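# Flip the inverted bottle upright inside the crate

## Task

Find the single bottle standing upside down in the crate, turn it so its top points up, and set it back inside the crate. The crate must end up neither tilted nor shifted from where it stood, or the task counts as failed. Throughout, the right hand's ring_pip goal cannot bend past +79 degrees (its physical stop is +108); any larger request is treated as +79 and hand_goal reports that value.

## Robot and tools

Robot: two six-joint arms over a table. left_arm stands at about (+0.003, +0.437, 0) m and carries a left hand; right_arm stands at about (+0.025, -0.304, 0) m and carries a right hand. The left hand mirrors the right one. A camera stand sits behind the arms. Loose objects may occasionally get nudged by outside pushes.

Scene frame: origin at table-top height, halfway between the nominal arm bases; +x points out over the table, +y toward left_arm, +z up. Reported end_effector_position (m), end_effector_quat_wxyz and velocities (m/s, rad/s) use this frame. Readings can be a few cm off, worse at long reach.

Hand point axes (right hand): +z runs along straight fingers toward the tips, +x crosses the palm away from the thumb, +y leaves the palm face (palm surface at y = -0.062 m). Fingers sit at y = -0.076 m; straight fingertips reach about z = +0.12 m. A rigid mast near the wrist on the palm side (x +0.05 to +0.10, z -0.16 to -0.11, up to y = +0.06) can strike things. For the left hand +x points toward the thumb, so the mast's x values flip sign.

The action row: 48 numbers, each in [-1, 1], one row covering both arms. Order: left dx, dy, dz, rx, ry, rz; then 16 left-hand motor goals; left current_limit; left speed; then the same 24 for the right side. The six pose numbers are an offset, not a pose: measured from that arm's Hand target as it stood when the action began, along that Hand target's own axes. 1.0 equals 0.6 m of travel or 180 degrees of turn; rx, ry, rz form a single rotation vector. Every row of an action is counted from the same starting Hand target, and the next action starts again from the updated one, so a repeated offset keeps moving. Six zeros re-request the current Hand target.

Hand motor order (both hands): index_mcp, index_abd, index_pip, index_dip, thumb_cmc, thumb_axl, thumb_mcp, thumb_ipl, middle_mcp, middle_abd, middle_pip, middle_dip, ring_mcp, ring_abd, ring_pip, ring_dip. Each is an absolute goal angle scaled linearly between the hinge's stops, not an offset. Moving toward -1 curls a finger at that hinge (mcp at the knuckle, pip middle, dip last) or swings thumb_cmc in front of the palm. Straight values: _mcp +0.75, _abd 0.00, _pip +0.58, _dip +0.70, thumb_cmc +0.71, thumb_axl +0.68, thumb_mcp +0.23, thumb_ipl +0.17. On the right hand, ring_pip numbers below roughly -0.58 act as -0.58. A 0 is a real goal; to keep a hand unchanged, resend its hand_goal, hand_current_limit and hand_speed.

current_limit maps -1..+1 to 0..550 mA (floor 11 mA); speed gives (speed+1)/2 of 8.5 rad/s. Starting values are +0.4 and -0.6 and stay until changed. A finger squeezes only while its goal lies past the object's surface.

Tools:
- execute_actions(actions, cameras): actions is a list of actions; each action is up to 15 rows at 1/30 s per row, the last row repeated to fill 15. An empty list returns state plus all images.
- move(target, speed, blend, blocking, cameras): drives hand points in straight lines. target is one 48-number row or up to 15 rows; every row's pose offsets count from the same starting Hand targets. speed is m/s, 0.002 to 1 (default 0.25), turning at up to twice that in rad/s; one value or one per target. blend (m) rounds corners in a list; 0 stops at each. blocking=false returns after about 0.5 s while motion continues. The path ignores obstacles and the other arm.
- wait(seconds 0 to 10, cameras); stop(cameras) brakes a running move.
- zoom_image(camera, region [x0, y0, x1, y1] pixels, max 504 by 504) on the newest image.
- clear_fault(arm: left_arm or right_arm) after a reported torque fault.
- finished_scene(scene): the current scene number; irreversible.

Cameras: cam_high, cam_low, cam_left_wrist, cam_right_wrist, each 672x504; wrist views may lag during motion.

Results: Hand target is the last commanded pose after clipping; the hand often rests short of it, and the next command, even zeros, asks again. Each step clips the command to 70 mm and 16 degrees from the measured pose. hand_goal, hand_measured, hand_current_ma and hand_state (moving, goal, blocked, overload) list motors in the order above. The move line reports done, off_target, moving, held or fault, and limits=paced (clipped) or limits=held (steps withheld). Joint torques include the arm's own weight.

Avoid: tilting or sliding the crate; dropping the bottle or releasing it while it moves; anything leaving the table; fast impacts (faster moves and targets deep past contact hit harder); arm-to-arm contact, including a hand gripping the other's fingers; paths near an arm's own base (go around it). Contact torque at a joint limit (waist and shoulder 55.8, elbow 46.5, forearm roll 22, wrist pitch 12.1, wrist roll 14.3 N m) triggers a torque fault that stops the arm until clear_fault. A hand motor at 495 mA or more for 5 s shuts off for 10 s. Motors reaching 65 °C show MOTOR HOT; at 80 °C the arm brakes for 30 to 60 s. Long stretched holds and pushing at unreachable poses heat motors.

Each tool is called after "Emit:" in YAML: its name, and indented under it one key for each argument.

## Session

Emit:
execute_actions:
  actions: []

Scene clock: 0.00 s.
left_arm: end_effector_position=(+0.2841, +0.2593, +0.1911) hand_goal=(+0.754, +0.000, +0.576, +0.696, +0.714, +0.678, +0.226, +0.168, +0.754, +0.000, +0.576, +0.696, +0.754, +0.000, +0.576, +0.696) hand_measured=(+0.754, +0.000, +0.576, +0.696, +0.714, +0.678, +0.226, +0.168, +0.754, +0.000, +0.576, +0.696, +0.754, +0.000, +0.576, +0.696) hand_current_ma=(+0, +0, +0, +0, +0, +0, +0, +0, +0, +0, +0, +0, +0, +0, +0, +0) hand_state=(goal, goal, goal, goal, goal, goal, goal, goal, goal, goal, goal, goal, goal, goal, goal, goal) hand_current_limit=0.40 hand_speed=-0.60 end_effector_quat_wxyz=(-0.002, -0.132, +0.988, -0.085) | right_arm: end_effector_position=(+0.7047, +0.1085, +0.3645) hand_goal=(+0.754, +0.000, +0.576, +0.696, +0.714, +0.678, +0.226, +0.168, +0.754, +0.000, +0.576, +0.696, +0.754, +0.000, +0.576, +0.696) hand_measured=(+0.754, +0.000, +0.576, +0.696, +0.714, +0.678, +0.226, +0.168, +0.754, +0.000, +0.576, +0.696, +0.754, +0.000, +0.576, +0.696) hand_current_ma=(+0, +0, +0, +0, +0, +0, +0, +0, +0, +0, +0, +0, +0, +0, +0, +0) hand_state=(goal, goal, goal, goal, goal, goal, goal, goal, goal, goal, goal, goal, goal, goal, goal, goal) hand_current_limit=0.40 hand_speed=-0.60 end_effector_quat_wxyz=(+0.482, +0.398, +0.693, +0.360)
Joint positions: left_arm=[-0.569 -0.19 -0.618 -0.397 -0.342 -0.487] | right_arm=[0.734 -0.723 -1.184 0.713 0.918 0.856]
Joint velocities: within noise
Joint torques (N m): no reading
Hand target: left_arm +0.2841, +0.2593, +0.1911; -0.002, -0.132, +0.988, -0.085 | right_arm +0.7047, +0.1085, +0.3645; +0.482, +0.398, +0.693, +0.360

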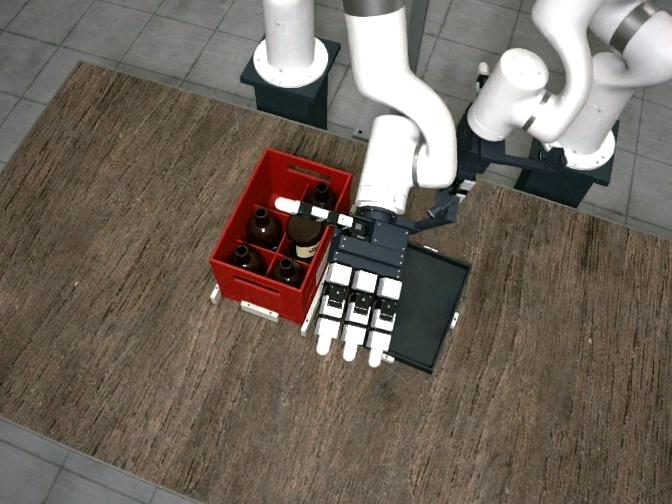

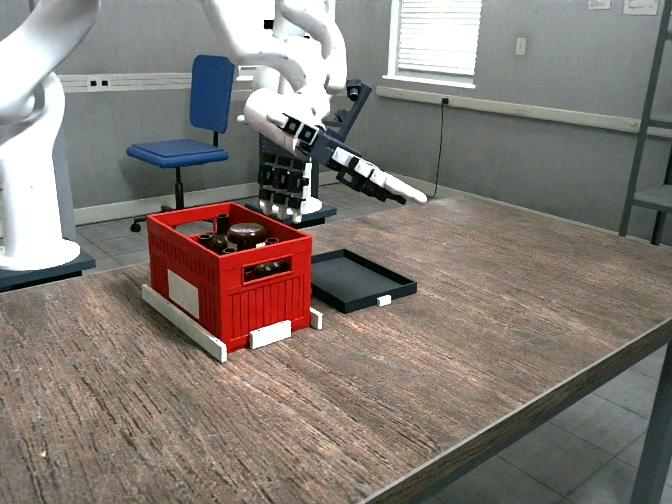

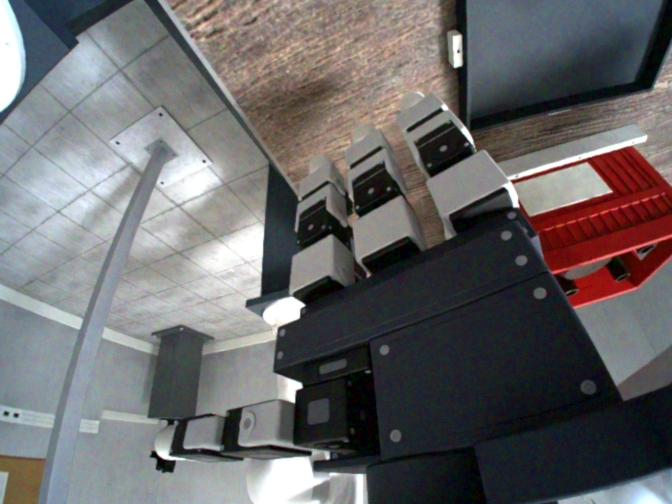

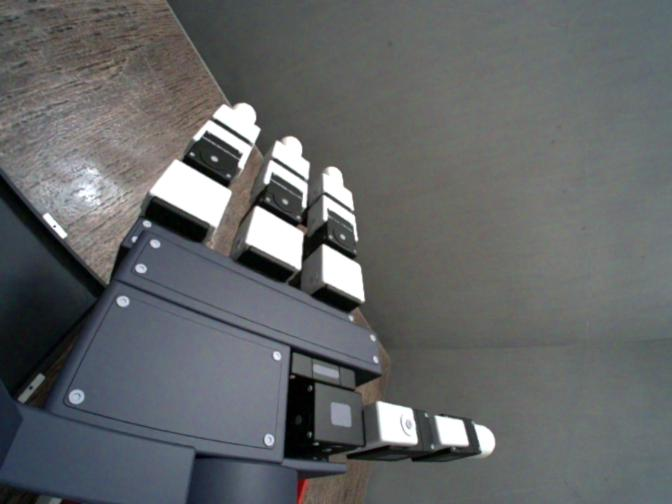

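Emit:
zoom_image:
  camera: "cam_high"
  region: [190, 130, 370, 340]

Emit:
zoom_image:
  camera: "cam_low"
  region: [130, 180, 430, 380]

Scaled by 2.400 from the camera's 672x504 image, which has a finer 960x720 frame.

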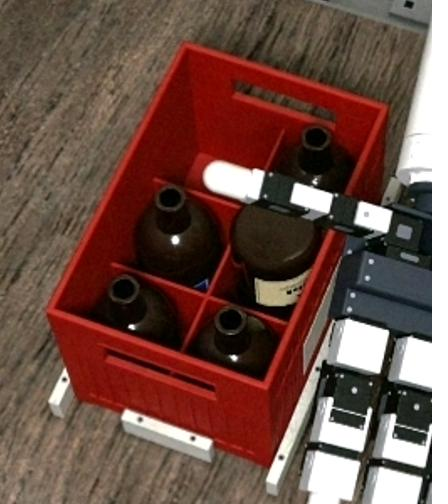

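Scaled by 1.680 from the camera's 672x504 image, which has a finer 960x720 frame.

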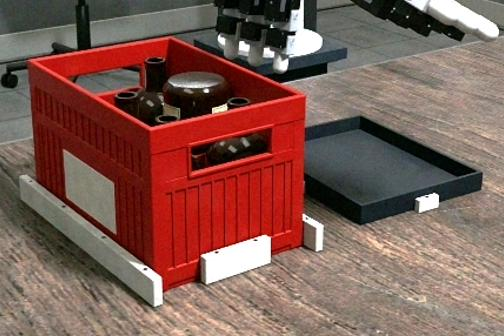

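Emit:
move:
  target:
    - [0,0,0,0,0,0, 0.754,0,0.576,0.696,0.714,0.678,0.226,0.168,0.754,0,0.576,0.696,0.754,0,0.576,0.696,0.4,-0.6, -0.051,0.118,-0.037,0,0,0, 0.754,0,0.576,0.696,0.714,0.678,0.226,0.168,0.754,0,0.576,0.696,0.754,0,0.576,0.696,0.4,-0.6]
    - [0,0,0,0,0,0, 0.754,0,0.576,0.696,0.714,0.678,0.226,0.168,0.754,0,0.576,0.696,0.754,0,0.576,0.696,0.4,-0.6, -0.818,-0.323,-0.388,0.076,-0.113,-0.862, 0.754,0,0.576,0.696,0.714,0.678,0.226,0.168,0.754,0,0.576,0.696,0.754,0,0.576,0.696,0.4,-0.6]
  blend: 0.03
  speed: 0.25
  cameras: ["all"]

Scene clock: 43.47 s.
left_arm: end_effector_position=(+0.2841, +0.2593, +0.1911) hand_goal=(+0.754, +0.000, +0.576, +0.696, +0.714, +0.678, +0.226, +0.168, +0.754, +0.000, +0.576, +0.696, +0.754, +0.000, +0.576, +0.696) hand_measured=(+0.754, +0.000, +0.576, +0.696, +0.714, +0.678, +0.224, +0.168, +0.754, +0.000, +0.576, +0.696, +0.754, +0.000, +0.576, +0.696) hand_current_ma=(-3, +0, +2, +0, +1, -3, -11, -1, -3, +0, +2, +0, -3, +0, +2, +0) hand_state=(goal, goal, goal, goal, goal, goal, goal, goal, goal, goal, goal, goal, goal, goal, goal, goal) hand_current_limit=0.40 hand_speed=-0.60 end_effector_quat_wxyz=(-0.002, -0.132, +0.988, -0.085) | right_arm: end_effector_position=(+0.5508, -0.4415, +0.4447) hand_goal=(+0.754, +0.000, +0.576, +0.696, +0.714, +0.678, +0.226, +0.168, +0.754, +0.000, +0.576, +0.696, +0.754, +0.000, +0.576, +0.696) hand_measured=(+0.746, -0.002, +0.576, +0.696, +0.708, +0.678, +0.226, +0.168, +0.748, -0.002, +0.576, +0.696, +0.746, -0.002, +0.576, +0.696) hand_current_ma=(-34, -4, +1, +0, -28, -3, -1, -1, -27, -4, +1, +0, -32, -4, +1, +0) hand_state=(goal, goal, goal, goal, goal, goal, goal, goal, goal, goal, goal, goal, goal, goal, goal, goal) hand_current_limit=0.40 hand_speed=-0.60 end_effector_quat_wxyz=(+0.498, -0.505, +0.492, -0.504)
Joint positions: left_arm=[-0.569 -0.19 -0.618 -0.397 -0.342 -0.487] | right_arm=[-0.44 0.124 -0.594 -0.611 0.956 -1.202]
Joint torques (N m): left_arm=[-1.96 27.2 -18.6 0.89 -0.01 -0.11] | right_arm=[-20.43 1.15 -21.34 -2.29 4.11 -0.96]
Hand target: left_arm +0.2841, +0.2593, +0.1911; -0.002, -0.132, +0.988, -0.085 | right_arm +0.5507, -0.4415, +0.4447; +0.498, -0.505, +0.492, -0.504
Off the commanded pose: left_arm 0.000 m, 0 deg | right_arm 0.000 m, 0 deg.
move: done
camera_calibration:
cam_right_wrist: T_world_to_cam=[[-0.0424566, 0.756221, -0.652938, 0.678297], [-0.715281, 0.43327, 0.548316, 0.293791], [0.697546, 0.490314, 0.522516, -0.26747], [0, 0, 0, 1]] pos_world=[0.425514, -0.509089, 0.421553]

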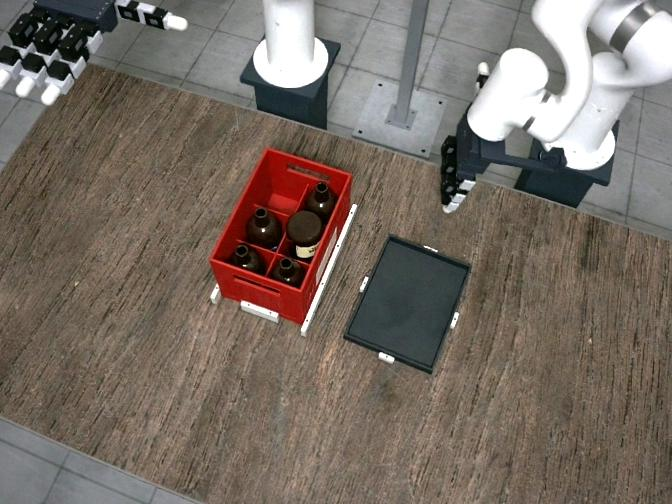

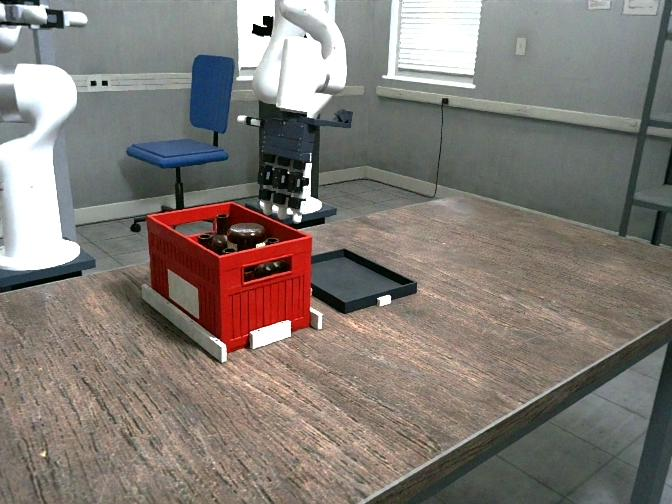

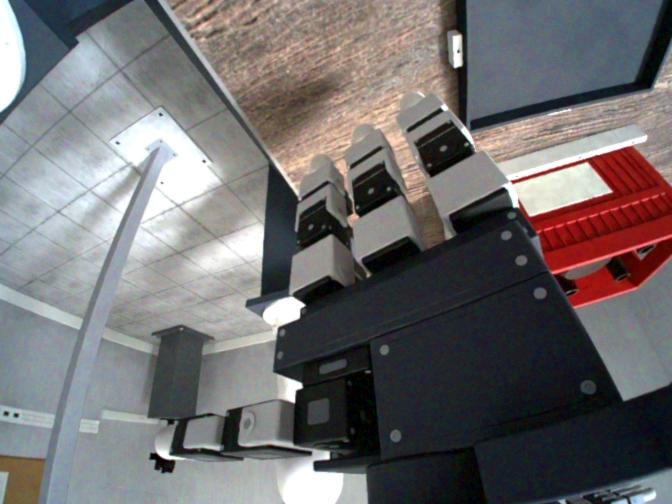

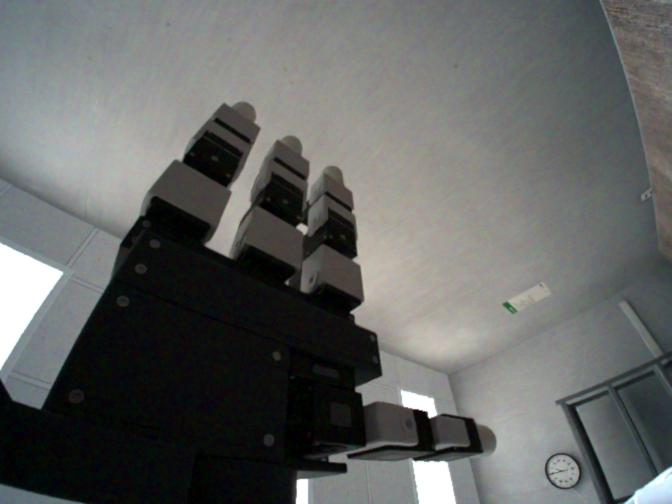

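Emit:
zoom_image:
  camera: "cam_high"
  region: [200, 140, 370, 340]

Emit:
zoom_image:
  camera: "cam_low"
  region: [140, 190, 330, 370]

Emit:
zoom_image:
  camera: "cam_low"
  region: [170, 200, 310, 290]

Scaled by 2.520 from the camera's 672x504 image, which has a finer 960x720 frame.

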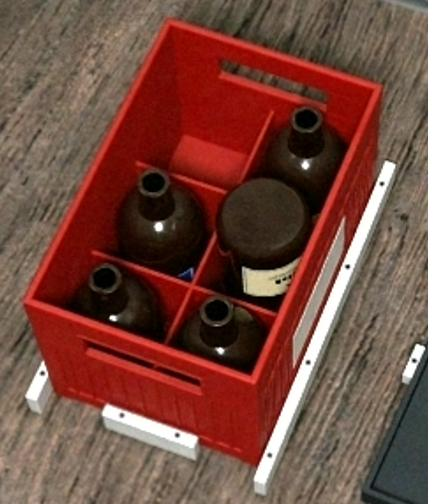

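Scaled by 2.653 from the camera's 672x504 image, which has a finer 960x720 frame.

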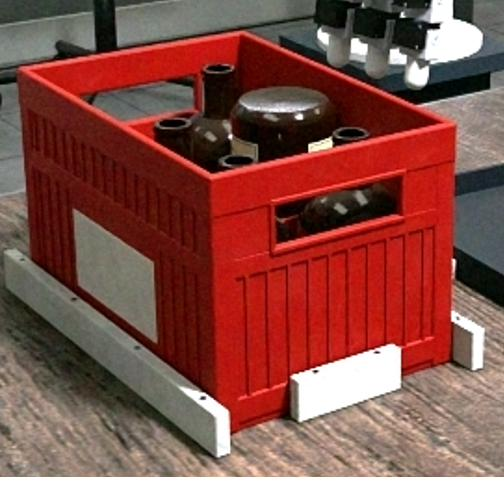

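Scaled by 3.600 from the camera's 672x504 image, which has a finer 960x720 frame.

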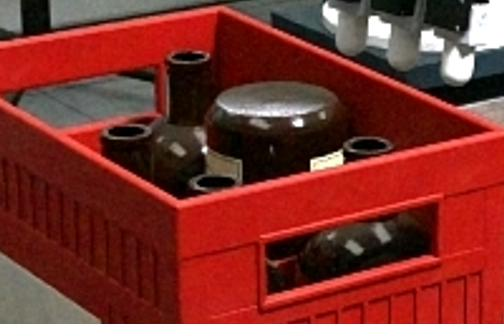

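Emit:
move:
  target:
    - [-0.074,-0.238,-0.349,0.414,-0.258,-0.207, 0.0,0,0.139,0.478,-0.571,0.677,0.292,0.168,0.0,0,0.139,0.478,0.754,0,0.576,0.696,0.4,-0.6, 0,0,0,0,0,0, 0.754,0,0.576,0.696,0.714,0.678,0.226,0.168,0.754,0,0.576,0.696,0.754,0,0.576,0.696,0.4,-0.6]
    - [-0.3487,-0.7453,-0.1688,0.414,-0.258,-0.207, 0.0,0,0.139,0.478,-0.571,0.677,0.292,0.168,0.0,0,0.139,0.478,0.754,0,0.576,0.696,0.4,-0.6, 0,0,0,0,0,0, 0.754,0,0.576,0.696,0.714,0.678,0.226,0.168,0.754,0,0.576,0.696,0.754,0,0.576,0.696,0.4,-0.6]
  blend: 0.03
  speed: 0.3
  cameras: ["all"]

Scene clock: 56.27 s.
left_arm: end_effector_position=(+0.6006, -0.0944, +0.3605) hand_goal=(+0.000, +0.000, +0.140, +0.478, -0.570, +0.678, +0.292, +0.168, +0.000, +0.000, +0.140, +0.478, +0.754, +0.000, +0.576, +0.696) hand_measured=(-0.002, +0.000, +0.142, +0.480, -0.568, +0.678, +0.290, +0.168, -0.002, +0.000, +0.142, +0.480, +0.748, +0.000, +0.576, +0.696) hand_current_ma=(-11, +0, +9, +10, +7, -3, -14, -1, -11, +0, +10, +11, -29, +0, +0, +0) hand_state=(goal, goal, goal, goal, goal, goal, goal, goal, goal, goal, goal, goal, goal, goal, goal, goal) hand_current_limit=0.40 hand_speed=-0.60 end_effector_quat_wxyz=(+0.406, -0.406, +0.578, -0.580) | right_arm: end_effector_position=(+0.5507, -0.4415, +0.4447) hand_goal=(+0.754, +0.000, +0.576, +0.696, +0.714, +0.678, +0.226, +0.168, +0.754, +0.000, +0.576, +0.696, +0.754, +0.000, +0.576, +0.696) hand_measured=(+0.746, -0.002, +0.576, +0.696, +0.708, +0.678, +0.226, +0.168, +0.748, -0.002, +0.576, +0.696, +0.746, -0.002, +0.576, +0.696) hand_current_ma=(-34, -4, +1, +0, -28, -3, -1, -1, -27, -4, +1, +0, -32, -4, +1, +0) hand_state=(goal, goal, goal, goal, goal, goal, goal, goal, goal, goal, goal, goal, goal, goal, goal, goal) hand_current_limit=0.40 hand_speed=-0.60 end_effector_quat_wxyz=(+0.498, -0.505, +0.492, -0.504)
Joint positions: left_arm=[-0.806 -0.574 -1.229 -0.581 1.003 -1.232] | right_arm=[-0.44 0.124 -0.594 -0.612 0.956 -1.202]
Joint torques (N m): left_arm=[8.36 36.89 -31.14 -2.06 -0.41 0.57] | right_arm=[-19.99 1.06 -21.64 -1.83 4.07 -0.54]
Hand target: left_arm +0.6006, -0.0944, +0.3605; +0.406, -0.406, +0.578, -0.580 | right_arm +0.5507, -0.4415, +0.4447; +0.498, -0.505, +0.492, -0.504
Off the commanded pose: left_arm 0.000 m, 0 deg | right_arm 0.000 m, 0 deg.
move: done; limits=paced
camera_calibration:
cam_left_wrist: T_world_to_cam=[[0.243425, 0.772416, 0.586615, -0.321301], [-0.828835, -0.14847, 0.539435, 0.243267], [0.503763, -0.617519, 0.604064, -0.458084], [0, 0, 0, 1]] pos_world=[0.510607, 0.0014208, 0.333965]
cam_right_wrist: T_world_to_cam=[[-0.042509, 0.756123, -0.653047, 0.678317], [-0.715276, 0.433324, 0.548279, 0.293832], [0.697548, 0.490416, 0.522417, -0.267378], [0, 0, 0, 1]] pos_world=[0.425514, -0.509089, 0.421553]

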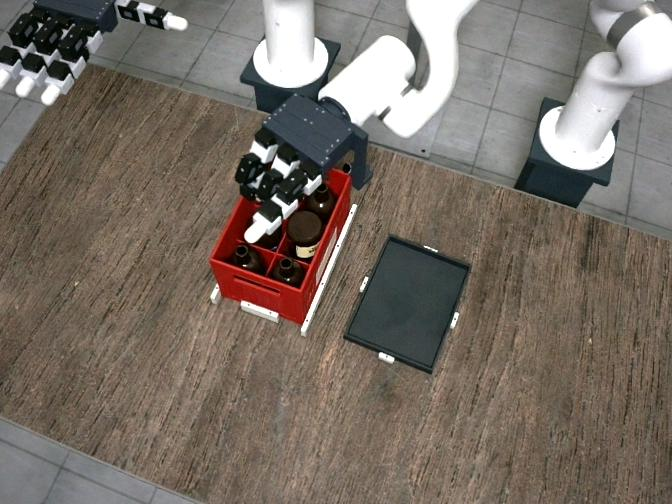

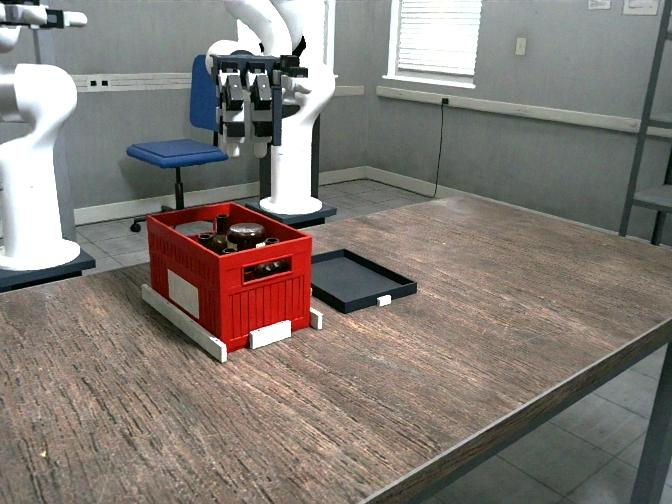

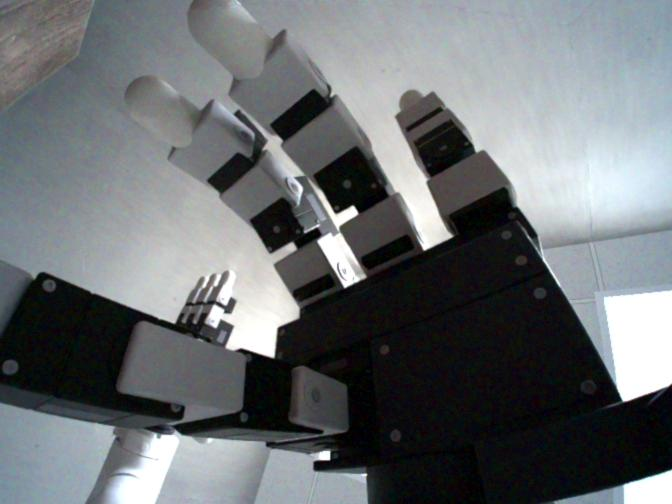

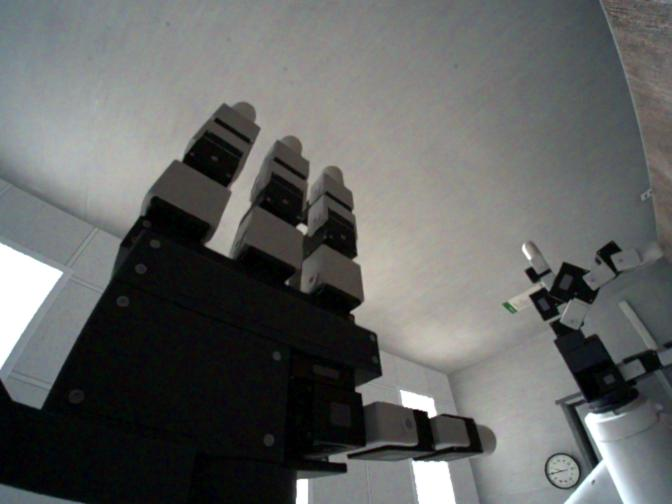

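Emit:
zoom_image:
  camera: "cam_high"
  region: [210, 80, 390, 290]

Emit:
zoom_image:
  camera: "cam_low"
  region: [180, 40, 340, 280]

Scaled by 2.400 from the camera's 672x504 image, which has a finer 960x720 frame.

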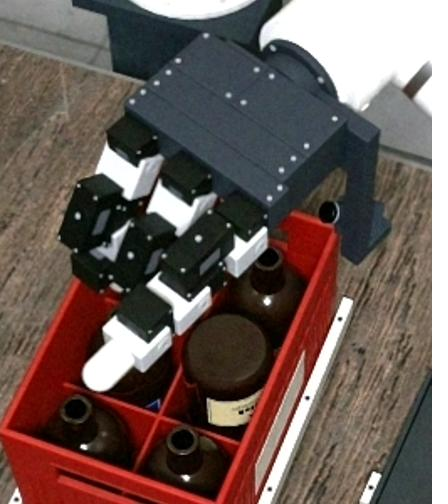

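Scaled by 2.100 from the camera's 672x504 image, which has a finer 960x720 frame.

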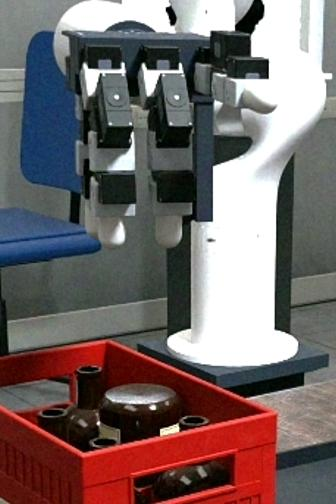

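Emit:
zoom_image:
  camera: "cam_low"
  region: [205, 45, 325, 165]

Emit:
zoom_image:
  camera: "cam_high"
  region: [230, 80, 380, 250]

Scaled by 4.200 from the camera's 672x504 image, which has a finer 960x720 frame.

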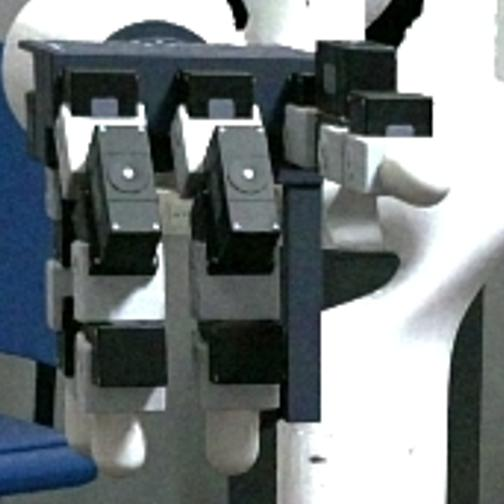

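Scaled by 2.965 from the camera's 672x504 image, which has a finer 960x720 frame.

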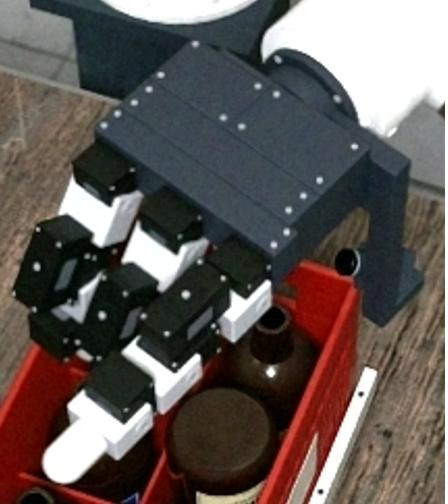

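Emit:
zoom_image:
  camera: "cam_low"
  region: [0, 0, 120, 90]

Emit:
zoom_image:
  camera: "cam_high"
  region: [0, 0, 200, 150]

Scaled by 4.200 from the camera's 672x504 image, which has a finer 960x720 frame.

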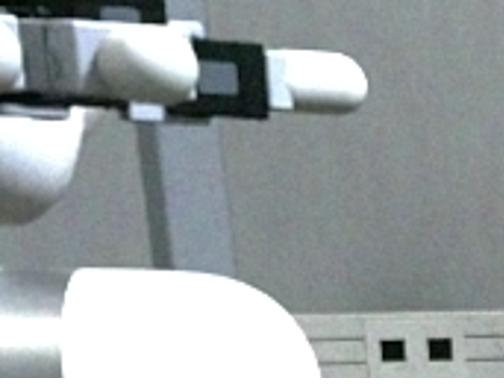

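Scaled by 2.520 from the camera's 672x504 image, which has a finer 960x720 frame.

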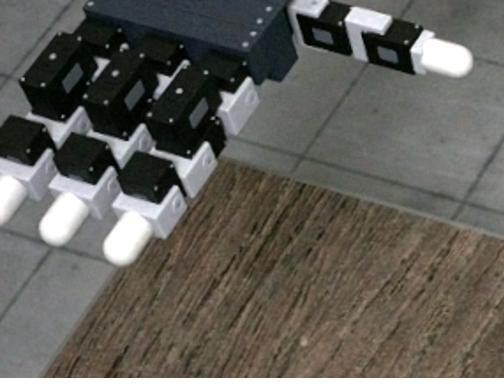

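Emit:
move:
  target: [-0.0265,0.1175,-0.023,0,0,0, 0.0,0,0.139,0.478,-0.571,0.677,0.292,0.168,0.0,0,0.139,0.478,0.754,0,0.576,0.696,0.4,-0.6, 0,0,0,0,0,0, 0.754,0,0.576,0.696,0.714,0.678,0.226,0.168,0.754,0,0.576,0.696,0.754,0,0.576,0.696,0.4,-0.6]
  speed: 0.2
  cameras: ["all"]

Emit:
zoom_image:
  camera: "cam_high"
  region: [220, 130, 370, 280]

Emit:
zoom_image:
  camera: "cam_low"
  region: [190, 110, 310, 270]

Scene clock: 72.57 s.
left_arm: end_effector_position=(+0.5932, -0.0749, +0.2901) hand_goal=(+0.000, +0.000, +0.140, +0.478, -0.570, +0.678, +0.292, +0.168, +0.000, +0.000, +0.140, +0.478, +0.754, +0.000, +0.576, +0.696) hand_measured=(-0.004, +0.000, +0.142, +0.480, -0.568, +0.678, +0.290, +0.168, -0.004, +0.000, +0.142, +0.480, +0.746, +0.000, +0.576, +0.696) hand_current_ma=(-13, +0, +8, +10, +7, -3, -14, -1, -13, +0, +10, +11, -31, +0, +0, +0) hand_state=(goal, goal, goal, goal, goal, goal, goal, goal, goal, goal, goal, goal, goal, goal, goal, goal) hand_current_limit=0.40 hand_speed=-0.60 end_effector_quat_wxyz=(+0.406, -0.406, +0.578, -0.580) | right_arm: end_effector_position=(+0.5507, -0.4415, +0.4447) hand_goal=(+0.754, +0.000, +0.576, +0.696, +0.714, +0.678, +0.226, +0.168, +0.754, +0.000, +0.576, +0.696, +0.754, +0.000, +0.576, +0.696) hand_measured=(+0.746, -0.002, +0.576, +0.696, +0.708, +0.678, +0.226, +0.168, +0.748, -0.002, +0.576, +0.696, +0.746, -0.002, +0.576, +0.696) hand_current_ma=(-34, -4, +1, +0, -28, -3, -1, -1, -27, -4, +1, +0, -32, -4, +1, +0) hand_state=(goal, goal, goal, goal, goal, goal, goal, goal, goal, goal, goal, goal, goal, goal, goal, goal) hand_current_limit=0.40 hand_speed=-0.60 end_effector_quat_wxyz=(+0.498, -0.505, +0.492, -0.504)
Joint positions: left_arm=[-0.793 -0.645 -1.147 -0.521 1.129 -1.33] | right_arm=[-0.44 0.124 -0.594 -0.612 0.956 -1.202]
Joint torques (N m): left_arm=[8.38 37.84 -13.06 5.12 3.28 -0.76] | right_arm=[-20.03 2.16 -21.64 -2.04 4.13 -0.24]
Hand target: left_arm +0.5932, -0.0749, +0.2900; +0.406, -0.406, +0.578, -0.580 | right_arm +0.5507, -0.4415, +0.4447; +0.498, -0.505, +0.492, -0.504
Off the commanded pose: left_arm 0.000 m, 0 deg | right_arm 0.000 m, 0 deg.
move: done
camera_calibration:
cam_left_wrist: T_world_to_cam=[[0.243425, 0.772416, 0.586615, -0.293264], [-0.828835, -0.14847, 0.539435, 0.278005], [0.503763, -0.617519, 0.604064, -0.399789], [0, 0, 0, 1]] pos_world=[0.503207, 0.0209208, 0.263565]
cam_right_wrist: T_world_to_cam=[[-0.042509, 0.756123, -0.653047, 0.678317], [-0.715276, 0.433324, 0.548279, 0.293832], [0.697548, 0.490416, 0.522417, -0.267378], [0, 0, 0, 1]] pos_world=[0.425514, -0.509089, 0.421553]

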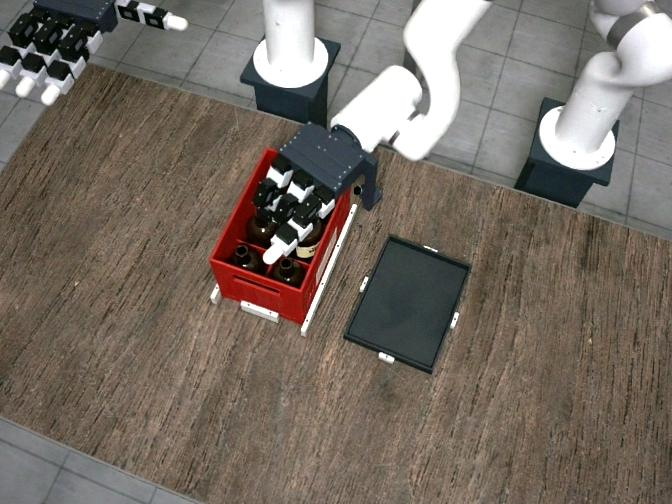

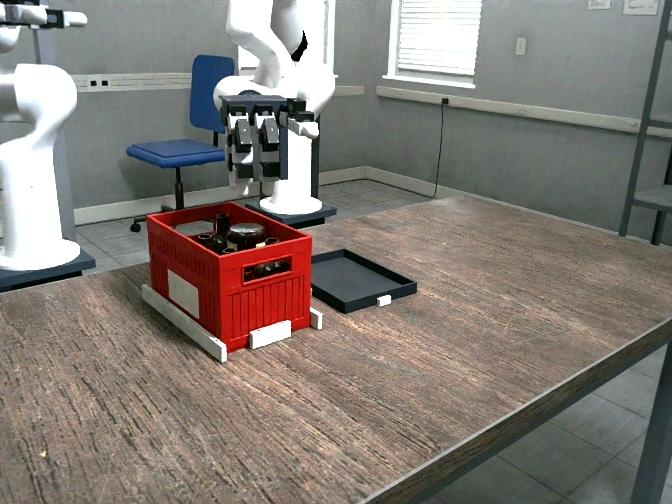

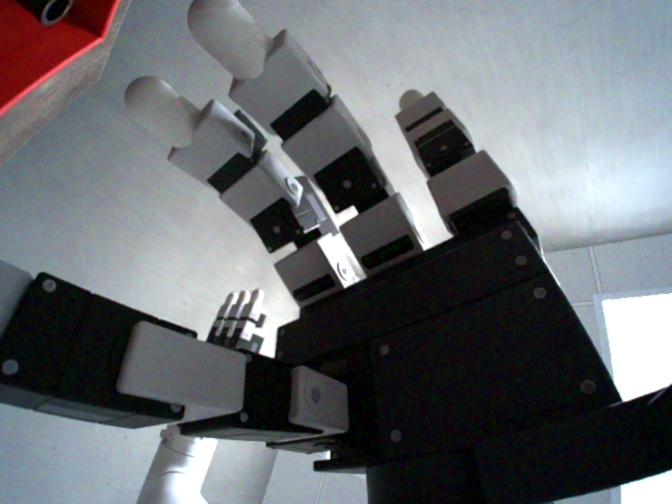

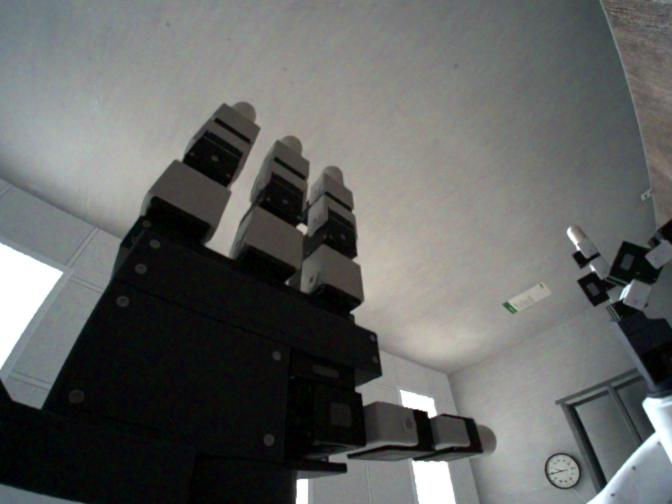

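Scaled by 3.360 from the camera's 672x504 image, which has a finer 960x720 frame.

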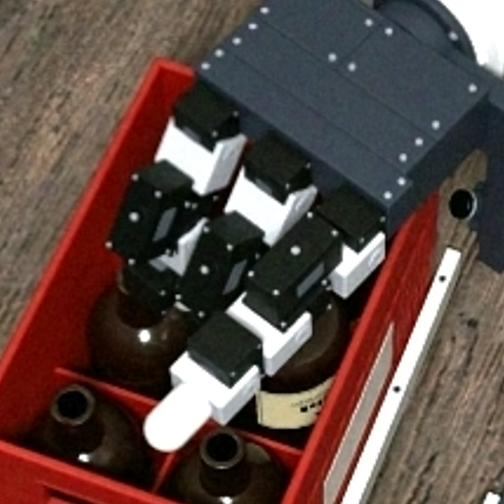

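Scaled by 3.150 from the camera's 672x504 image, which has a finer 960x720 frame.

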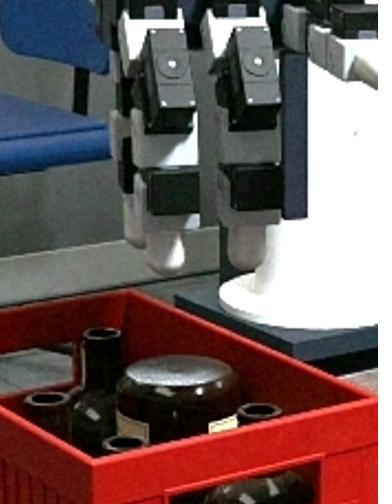

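Emit:
move:
  target: [0.0018,0.125,0.0038,0,0,0, -0.014,0,0.139,0.478,-0.571,0.677,0.292,0.168,-0.041,0,0.139,0.478,0.754,0,0.576,0.696,0.4,-0.6, 0,0,0,0,0,0, 0.754,0,0.576,0.696,0.714,0.678,0.226,0.168,0.754,0,0.576,0.696,0.754,0,0.576,0.696,0.4,-0.6]
  speed: 0.1
  cameras: ["all"]

Emit:
zoom_image:
  camera: "cam_high"
  region: [220, 130, 370, 280]

Emit:
zoom_image:
  camera: "cam_low"
  region: [190, 150, 310, 270]

Scene clock: 78.73 s.
left_arm: end_effector_position=(+0.5951, -0.0769, +0.2151) hand_goal=(-0.014, +0.000, +0.140, +0.478, -0.570, +0.678, +0.292, +0.168, -0.040, +0.000, +0.140, +0.478, +0.754, +0.000, +0.576, +0.696) hand_measured=(-0.016, +0.000, +0.142, +0.480, -0.568, +0.678, +0.290, +0.168, -0.042, +0.000, +0.142, +0.480, +0.746, +0.000, +0.576, +0.696) hand_current_ma=(-11, +0, +8, +10, +7, -3, -14, -1, -10, +0, +9, +11, -31, +0, +0, +0) hand_state=(goal, goal, goal, goal, goal, goal, goal, goal, goal, goal, goal, goal, goal, goal, goal, goal) hand_current_limit=0.40 hand_speed=-0.60 end_effector_quat_wxyz=(+0.406, -0.406, +0.578, -0.580) | right_arm: end_effector_position=(+0.5507, -0.4415, +0.4447) hand_goal=(+0.754, +0.000, +0.576, +0.696, +0.714, +0.678, +0.226, +0.168, +0.754, +0.000, +0.576, +0.696, +0.754, +0.000, +0.576, +0.696) hand_measured=(+0.746, -0.002, +0.576, +0.696, +0.708, +0.678, +0.226, +0.168, +0.748, -0.002, +0.576, +0.696, +0.746, -0.002, +0.576, +0.696) hand_current_ma=(-34, -4, +1, +0, -28, -3, -1, -1, -27, -4, +1, +0, -32, -4, +1, +0) hand_state=(goal, goal, goal, goal, goal, goal, goal, goal, goal, goal, goal, goal, goal, goal, goal, goal) hand_current_limit=0.40 hand_speed=-0.60 end_effector_quat_wxyz=(+0.498, -0.505, +0.492, -0.504)
Joint positions: left_arm=[-0.793 -0.787 -1.167 -0.497 1.235 -1.394] | right_arm=[-0.44 0.124 -0.594 -0.612 0.956 -1.202]
Joint torques (N m): left_arm=[8.83 40.26 -27.46 5.28 3.28 -0.74] | right_arm=[-19.36 2.06 -21.29 -1.78 4.12 0.05]
Hand target: left_arm +0.5951, -0.0769, +0.2150; +0.406, -0.406, +0.578, -0.580 | right_arm +0.5507, -0.4415, +0.4447; +0.498, -0.505, +0.492, -0.504
Off the commanded pose: left_arm 0.000 m, 0 deg | right_arm 0.000 m, 0 deg.
move: done
camera_calibration:
cam_left_wrist: T_world_to_cam=[[0.243425, 0.772416, 0.586615, -0.248186], [-0.828835, -0.14847, 0.539435, 0.319741], [0.503763, -0.617519, 0.604064, -0.356676], [0, 0, 0, 1]] pos_world=[0.505107, 0.0189208, 0.188565]
cam_right_wrist: T_world_to_cam=[[-0.042509, 0.756123, -0.653047, 0.678317], [-0.715276, 0.433324, 0.548279, 0.293832], [0.697548, 0.490416, 0.522417, -0.267378], [0, 0, 0, 1]] pos_world=[0.425514, -0.509089, 0.421553]

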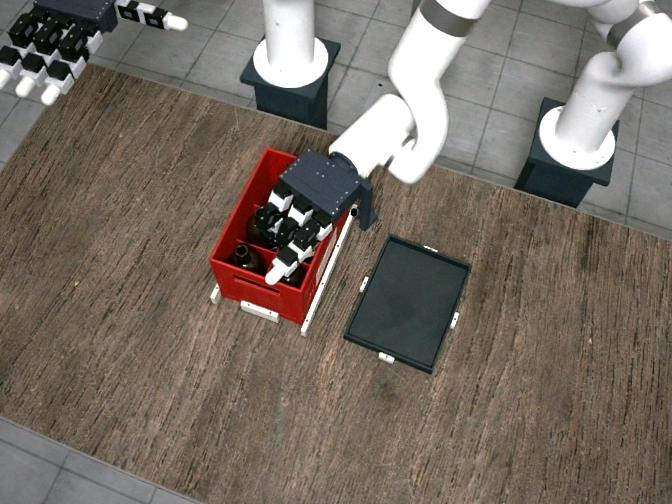

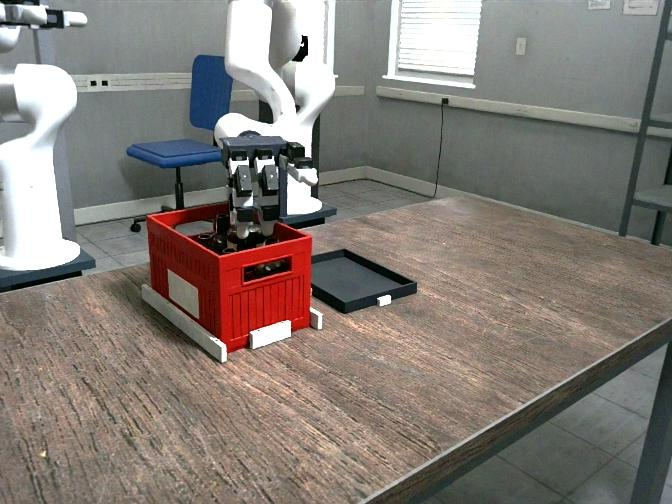

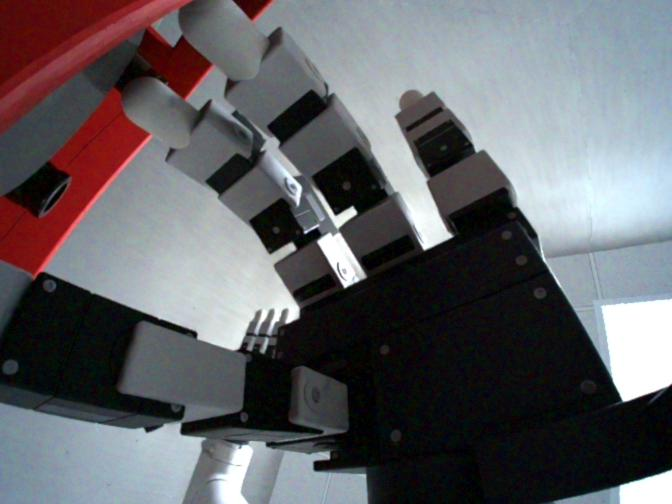

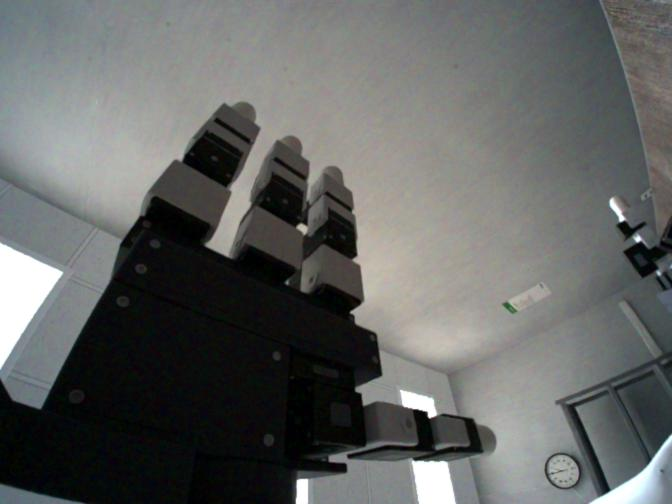

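Scaled by 3.360 from the camera's 672x504 image, which has a finer 960x720 frame.

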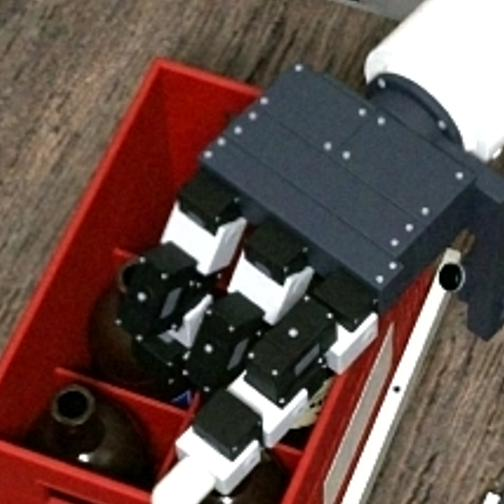

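Scaled by 4.200 from the camera's 672x504 image, which has a finer 960x720 frame.

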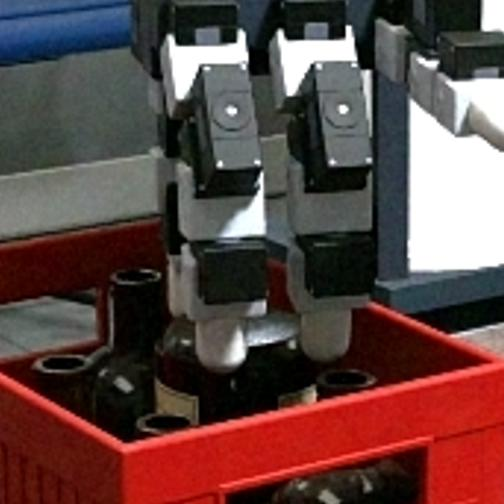

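Emit:
zoom_image:
  camera: "cam_left_wrist"
  region: [0, 0, 280, 280]

Scaled by 1.800 from the camera's 672x504 image, which has a finer 960x720 frame.

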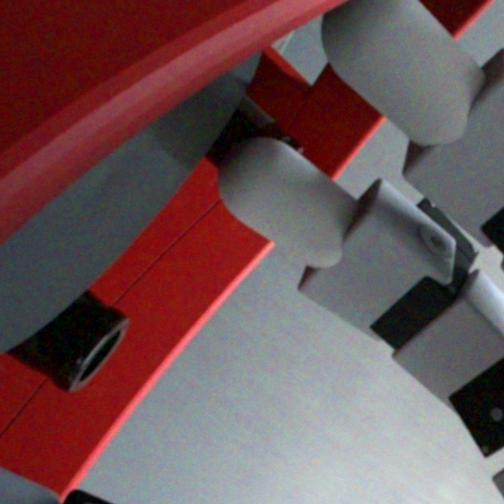

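Emit:
move:
  target: [-0.005,0.0617,0,0,0,0, -0.014,0,0.139,0.478,-0.571,0.677,0.292,0.168,-0.041,0,0.139,0.478,0.754,0,0.576,0.696,0.4,-0.6, 0,0,0,0,0,0, 0.754,0,0.576,0.696,0.714,0.678,0.226,0.168,0.754,0,0.576,0.696,0.754,0,0.576,0.696,0.4,-0.6]
  speed: 0.05
  cameras: ["all"]

Emit:
zoom_image:
  camera: "cam_high"
  region: [220, 130, 370, 280]

Emit:
zoom_image:
  camera: "cam_low"
  region: [190, 150, 310, 270]

Emit:
zoom_image:
  camera: "cam_left_wrist"
  region: [0, 0, 280, 280]

Scene clock: 83.60 s.
left_arm: end_effector_position=(+0.5962, -0.0741, +0.1781) hand_goal=(-0.014, +0.000, +0.140, +0.478, -0.570, +0.678, +0.292, +0.168, -0.040, +0.000, +0.140, +0.478, +0.754, +0.000, +0.576, +0.696) hand_measured=(-0.016, +0.000, +0.142, +0.480, -0.568, +0.678, +0.290, +0.168, -0.024, +0.000, +0.142, +0.480, +0.746, +0.000, +0.576, +0.696) hand_current_ma=(-11, +0, +8, +10, +7, -3, -14, -1, +72, +3, +9, +11, -31, +0, +0, +0) hand_state=(goal, goal, goal, goal, goal, goal, goal, goal, goal, goal, goal, goal, goal, goal, goal, goal) hand_current_limit=0.40 hand_speed=-0.60 end_effector_quat_wxyz=(+0.406, -0.406, +0.578, -0.580) | right_arm: end_effector_position=(+0.5507, -0.4415, +0.4447) hand_goal=(+0.754, +0.000, +0.576, +0.696, +0.714, +0.678, +0.226, +0.168, +0.754, +0.000, +0.576, +0.696, +0.754, +0.000, +0.576, +0.696) hand_measured=(+0.746, -0.002, +0.576, +0.696, +0.708, +0.678, +0.226, +0.168, +0.748, -0.002, +0.576, +0.696, +0.746, -0.002, +0.576, +0.696) hand_current_ma=(-34, -4, +1, +0, -28, -3, -1, -1, -27, -4, +1, +0, -32, -4, +1, +0) hand_state=(goal, goal, goal, goal, goal, goal, goal, goal, goal, goal, goal, goal, goal, goal, goal, goal) hand_current_limit=0.40 hand_speed=-0.60 end_effector_quat_wxyz=(+0.498, -0.505, +0.492, -0.504)
Joint positions: left_arm=[-0.788 -0.858 -1.18 -0.483 1.286 -1.424] | right_arm=[-0.44 0.124 -0.594 -0.612 0.956 -1.202]
Joint torques (N m): left_arm=[9.67 32.48 -22.87 4.66 1.14 -0.77] | right_arm=[-19.64 2.1 -20.93 -1.9 4.1 0.29]
Hand target: left_arm +0.5962, -0.0741, +0.1780; +0.406, -0.406, +0.578, -0.580 | right_arm +0.5507, -0.4415, +0.4447; +0.498, -0.505, +0.492, -0.504
Off the commanded pose: left_arm 0.000 m, 0 deg | right_arm 0.000 m, 0 deg.
move: done
camera_calibration:
cam_left_wrist: T_world_to_cam=[[0.243271, 0.77251, 0.586556, -0.228793], [-0.828944, -0.148425, 0.53928, 0.341242], [0.503658, -0.617413, 0.604259, -0.33312], [0, 0, 0, 1]] pos_world=[0.506308, 0.0217205, 0.151466]
cam_right_wrist: T_world_to_cam=[[-0.042509, 0.756123, -0.653047, 0.678317], [-0.715276, 0.433324, 0.548279, 0.293832], [0.697548, 0.490416, 0.522417, -0.267378], [0, 0, 0, 1]] pos_world=[0.425514, -0.509089, 0.421553]

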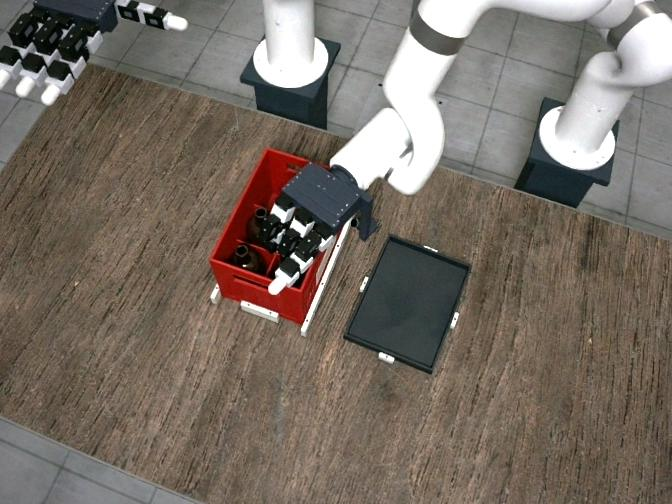

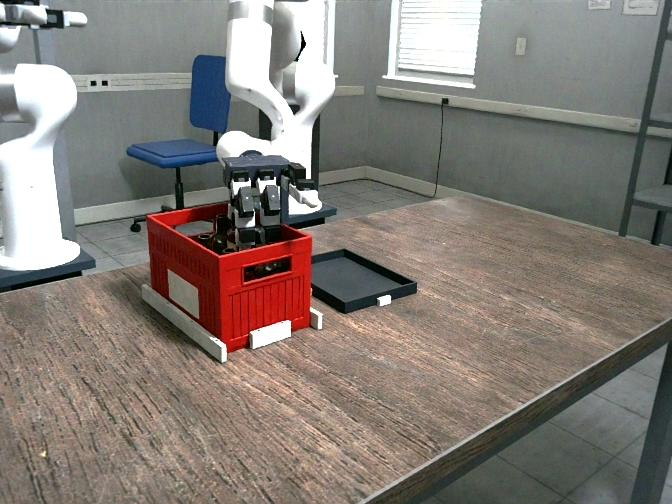

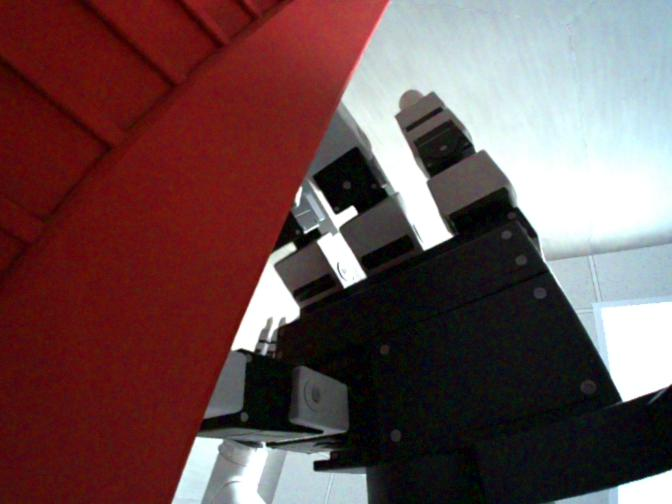

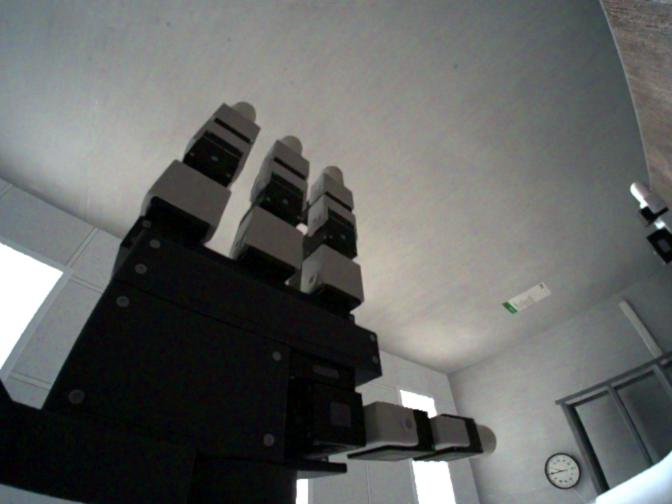

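Scaled by 3.360 from the camera's 672x504 image, which has a finer 960x720 frame.

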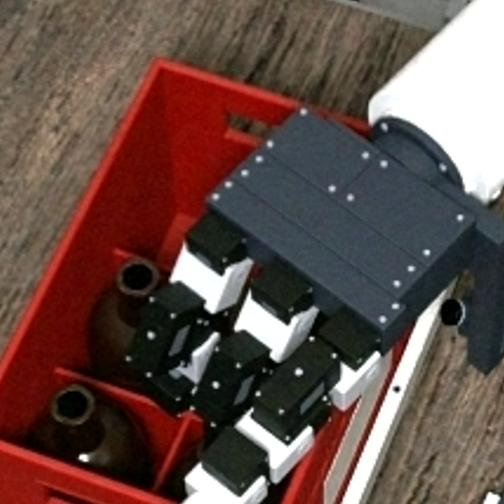

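Scaled by 4.200 from the camera's 672x504 image, which has a finer 960x720 frame.

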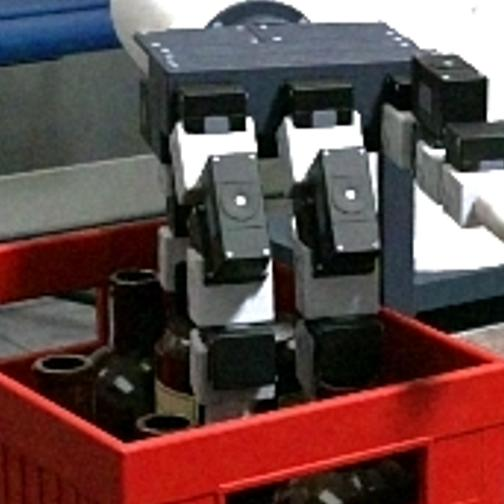

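Scaled by 1.800 from the camera's 672x504 image, which has a finer 960x720 frame.

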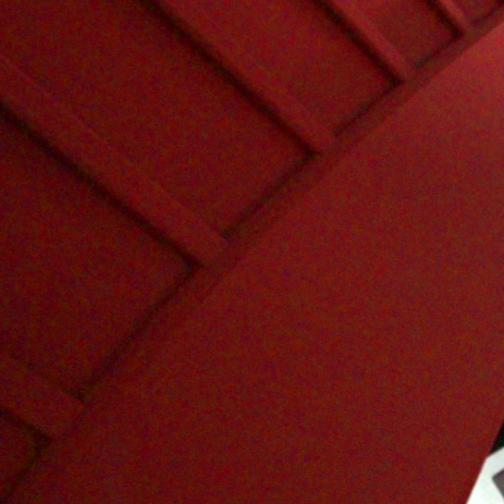

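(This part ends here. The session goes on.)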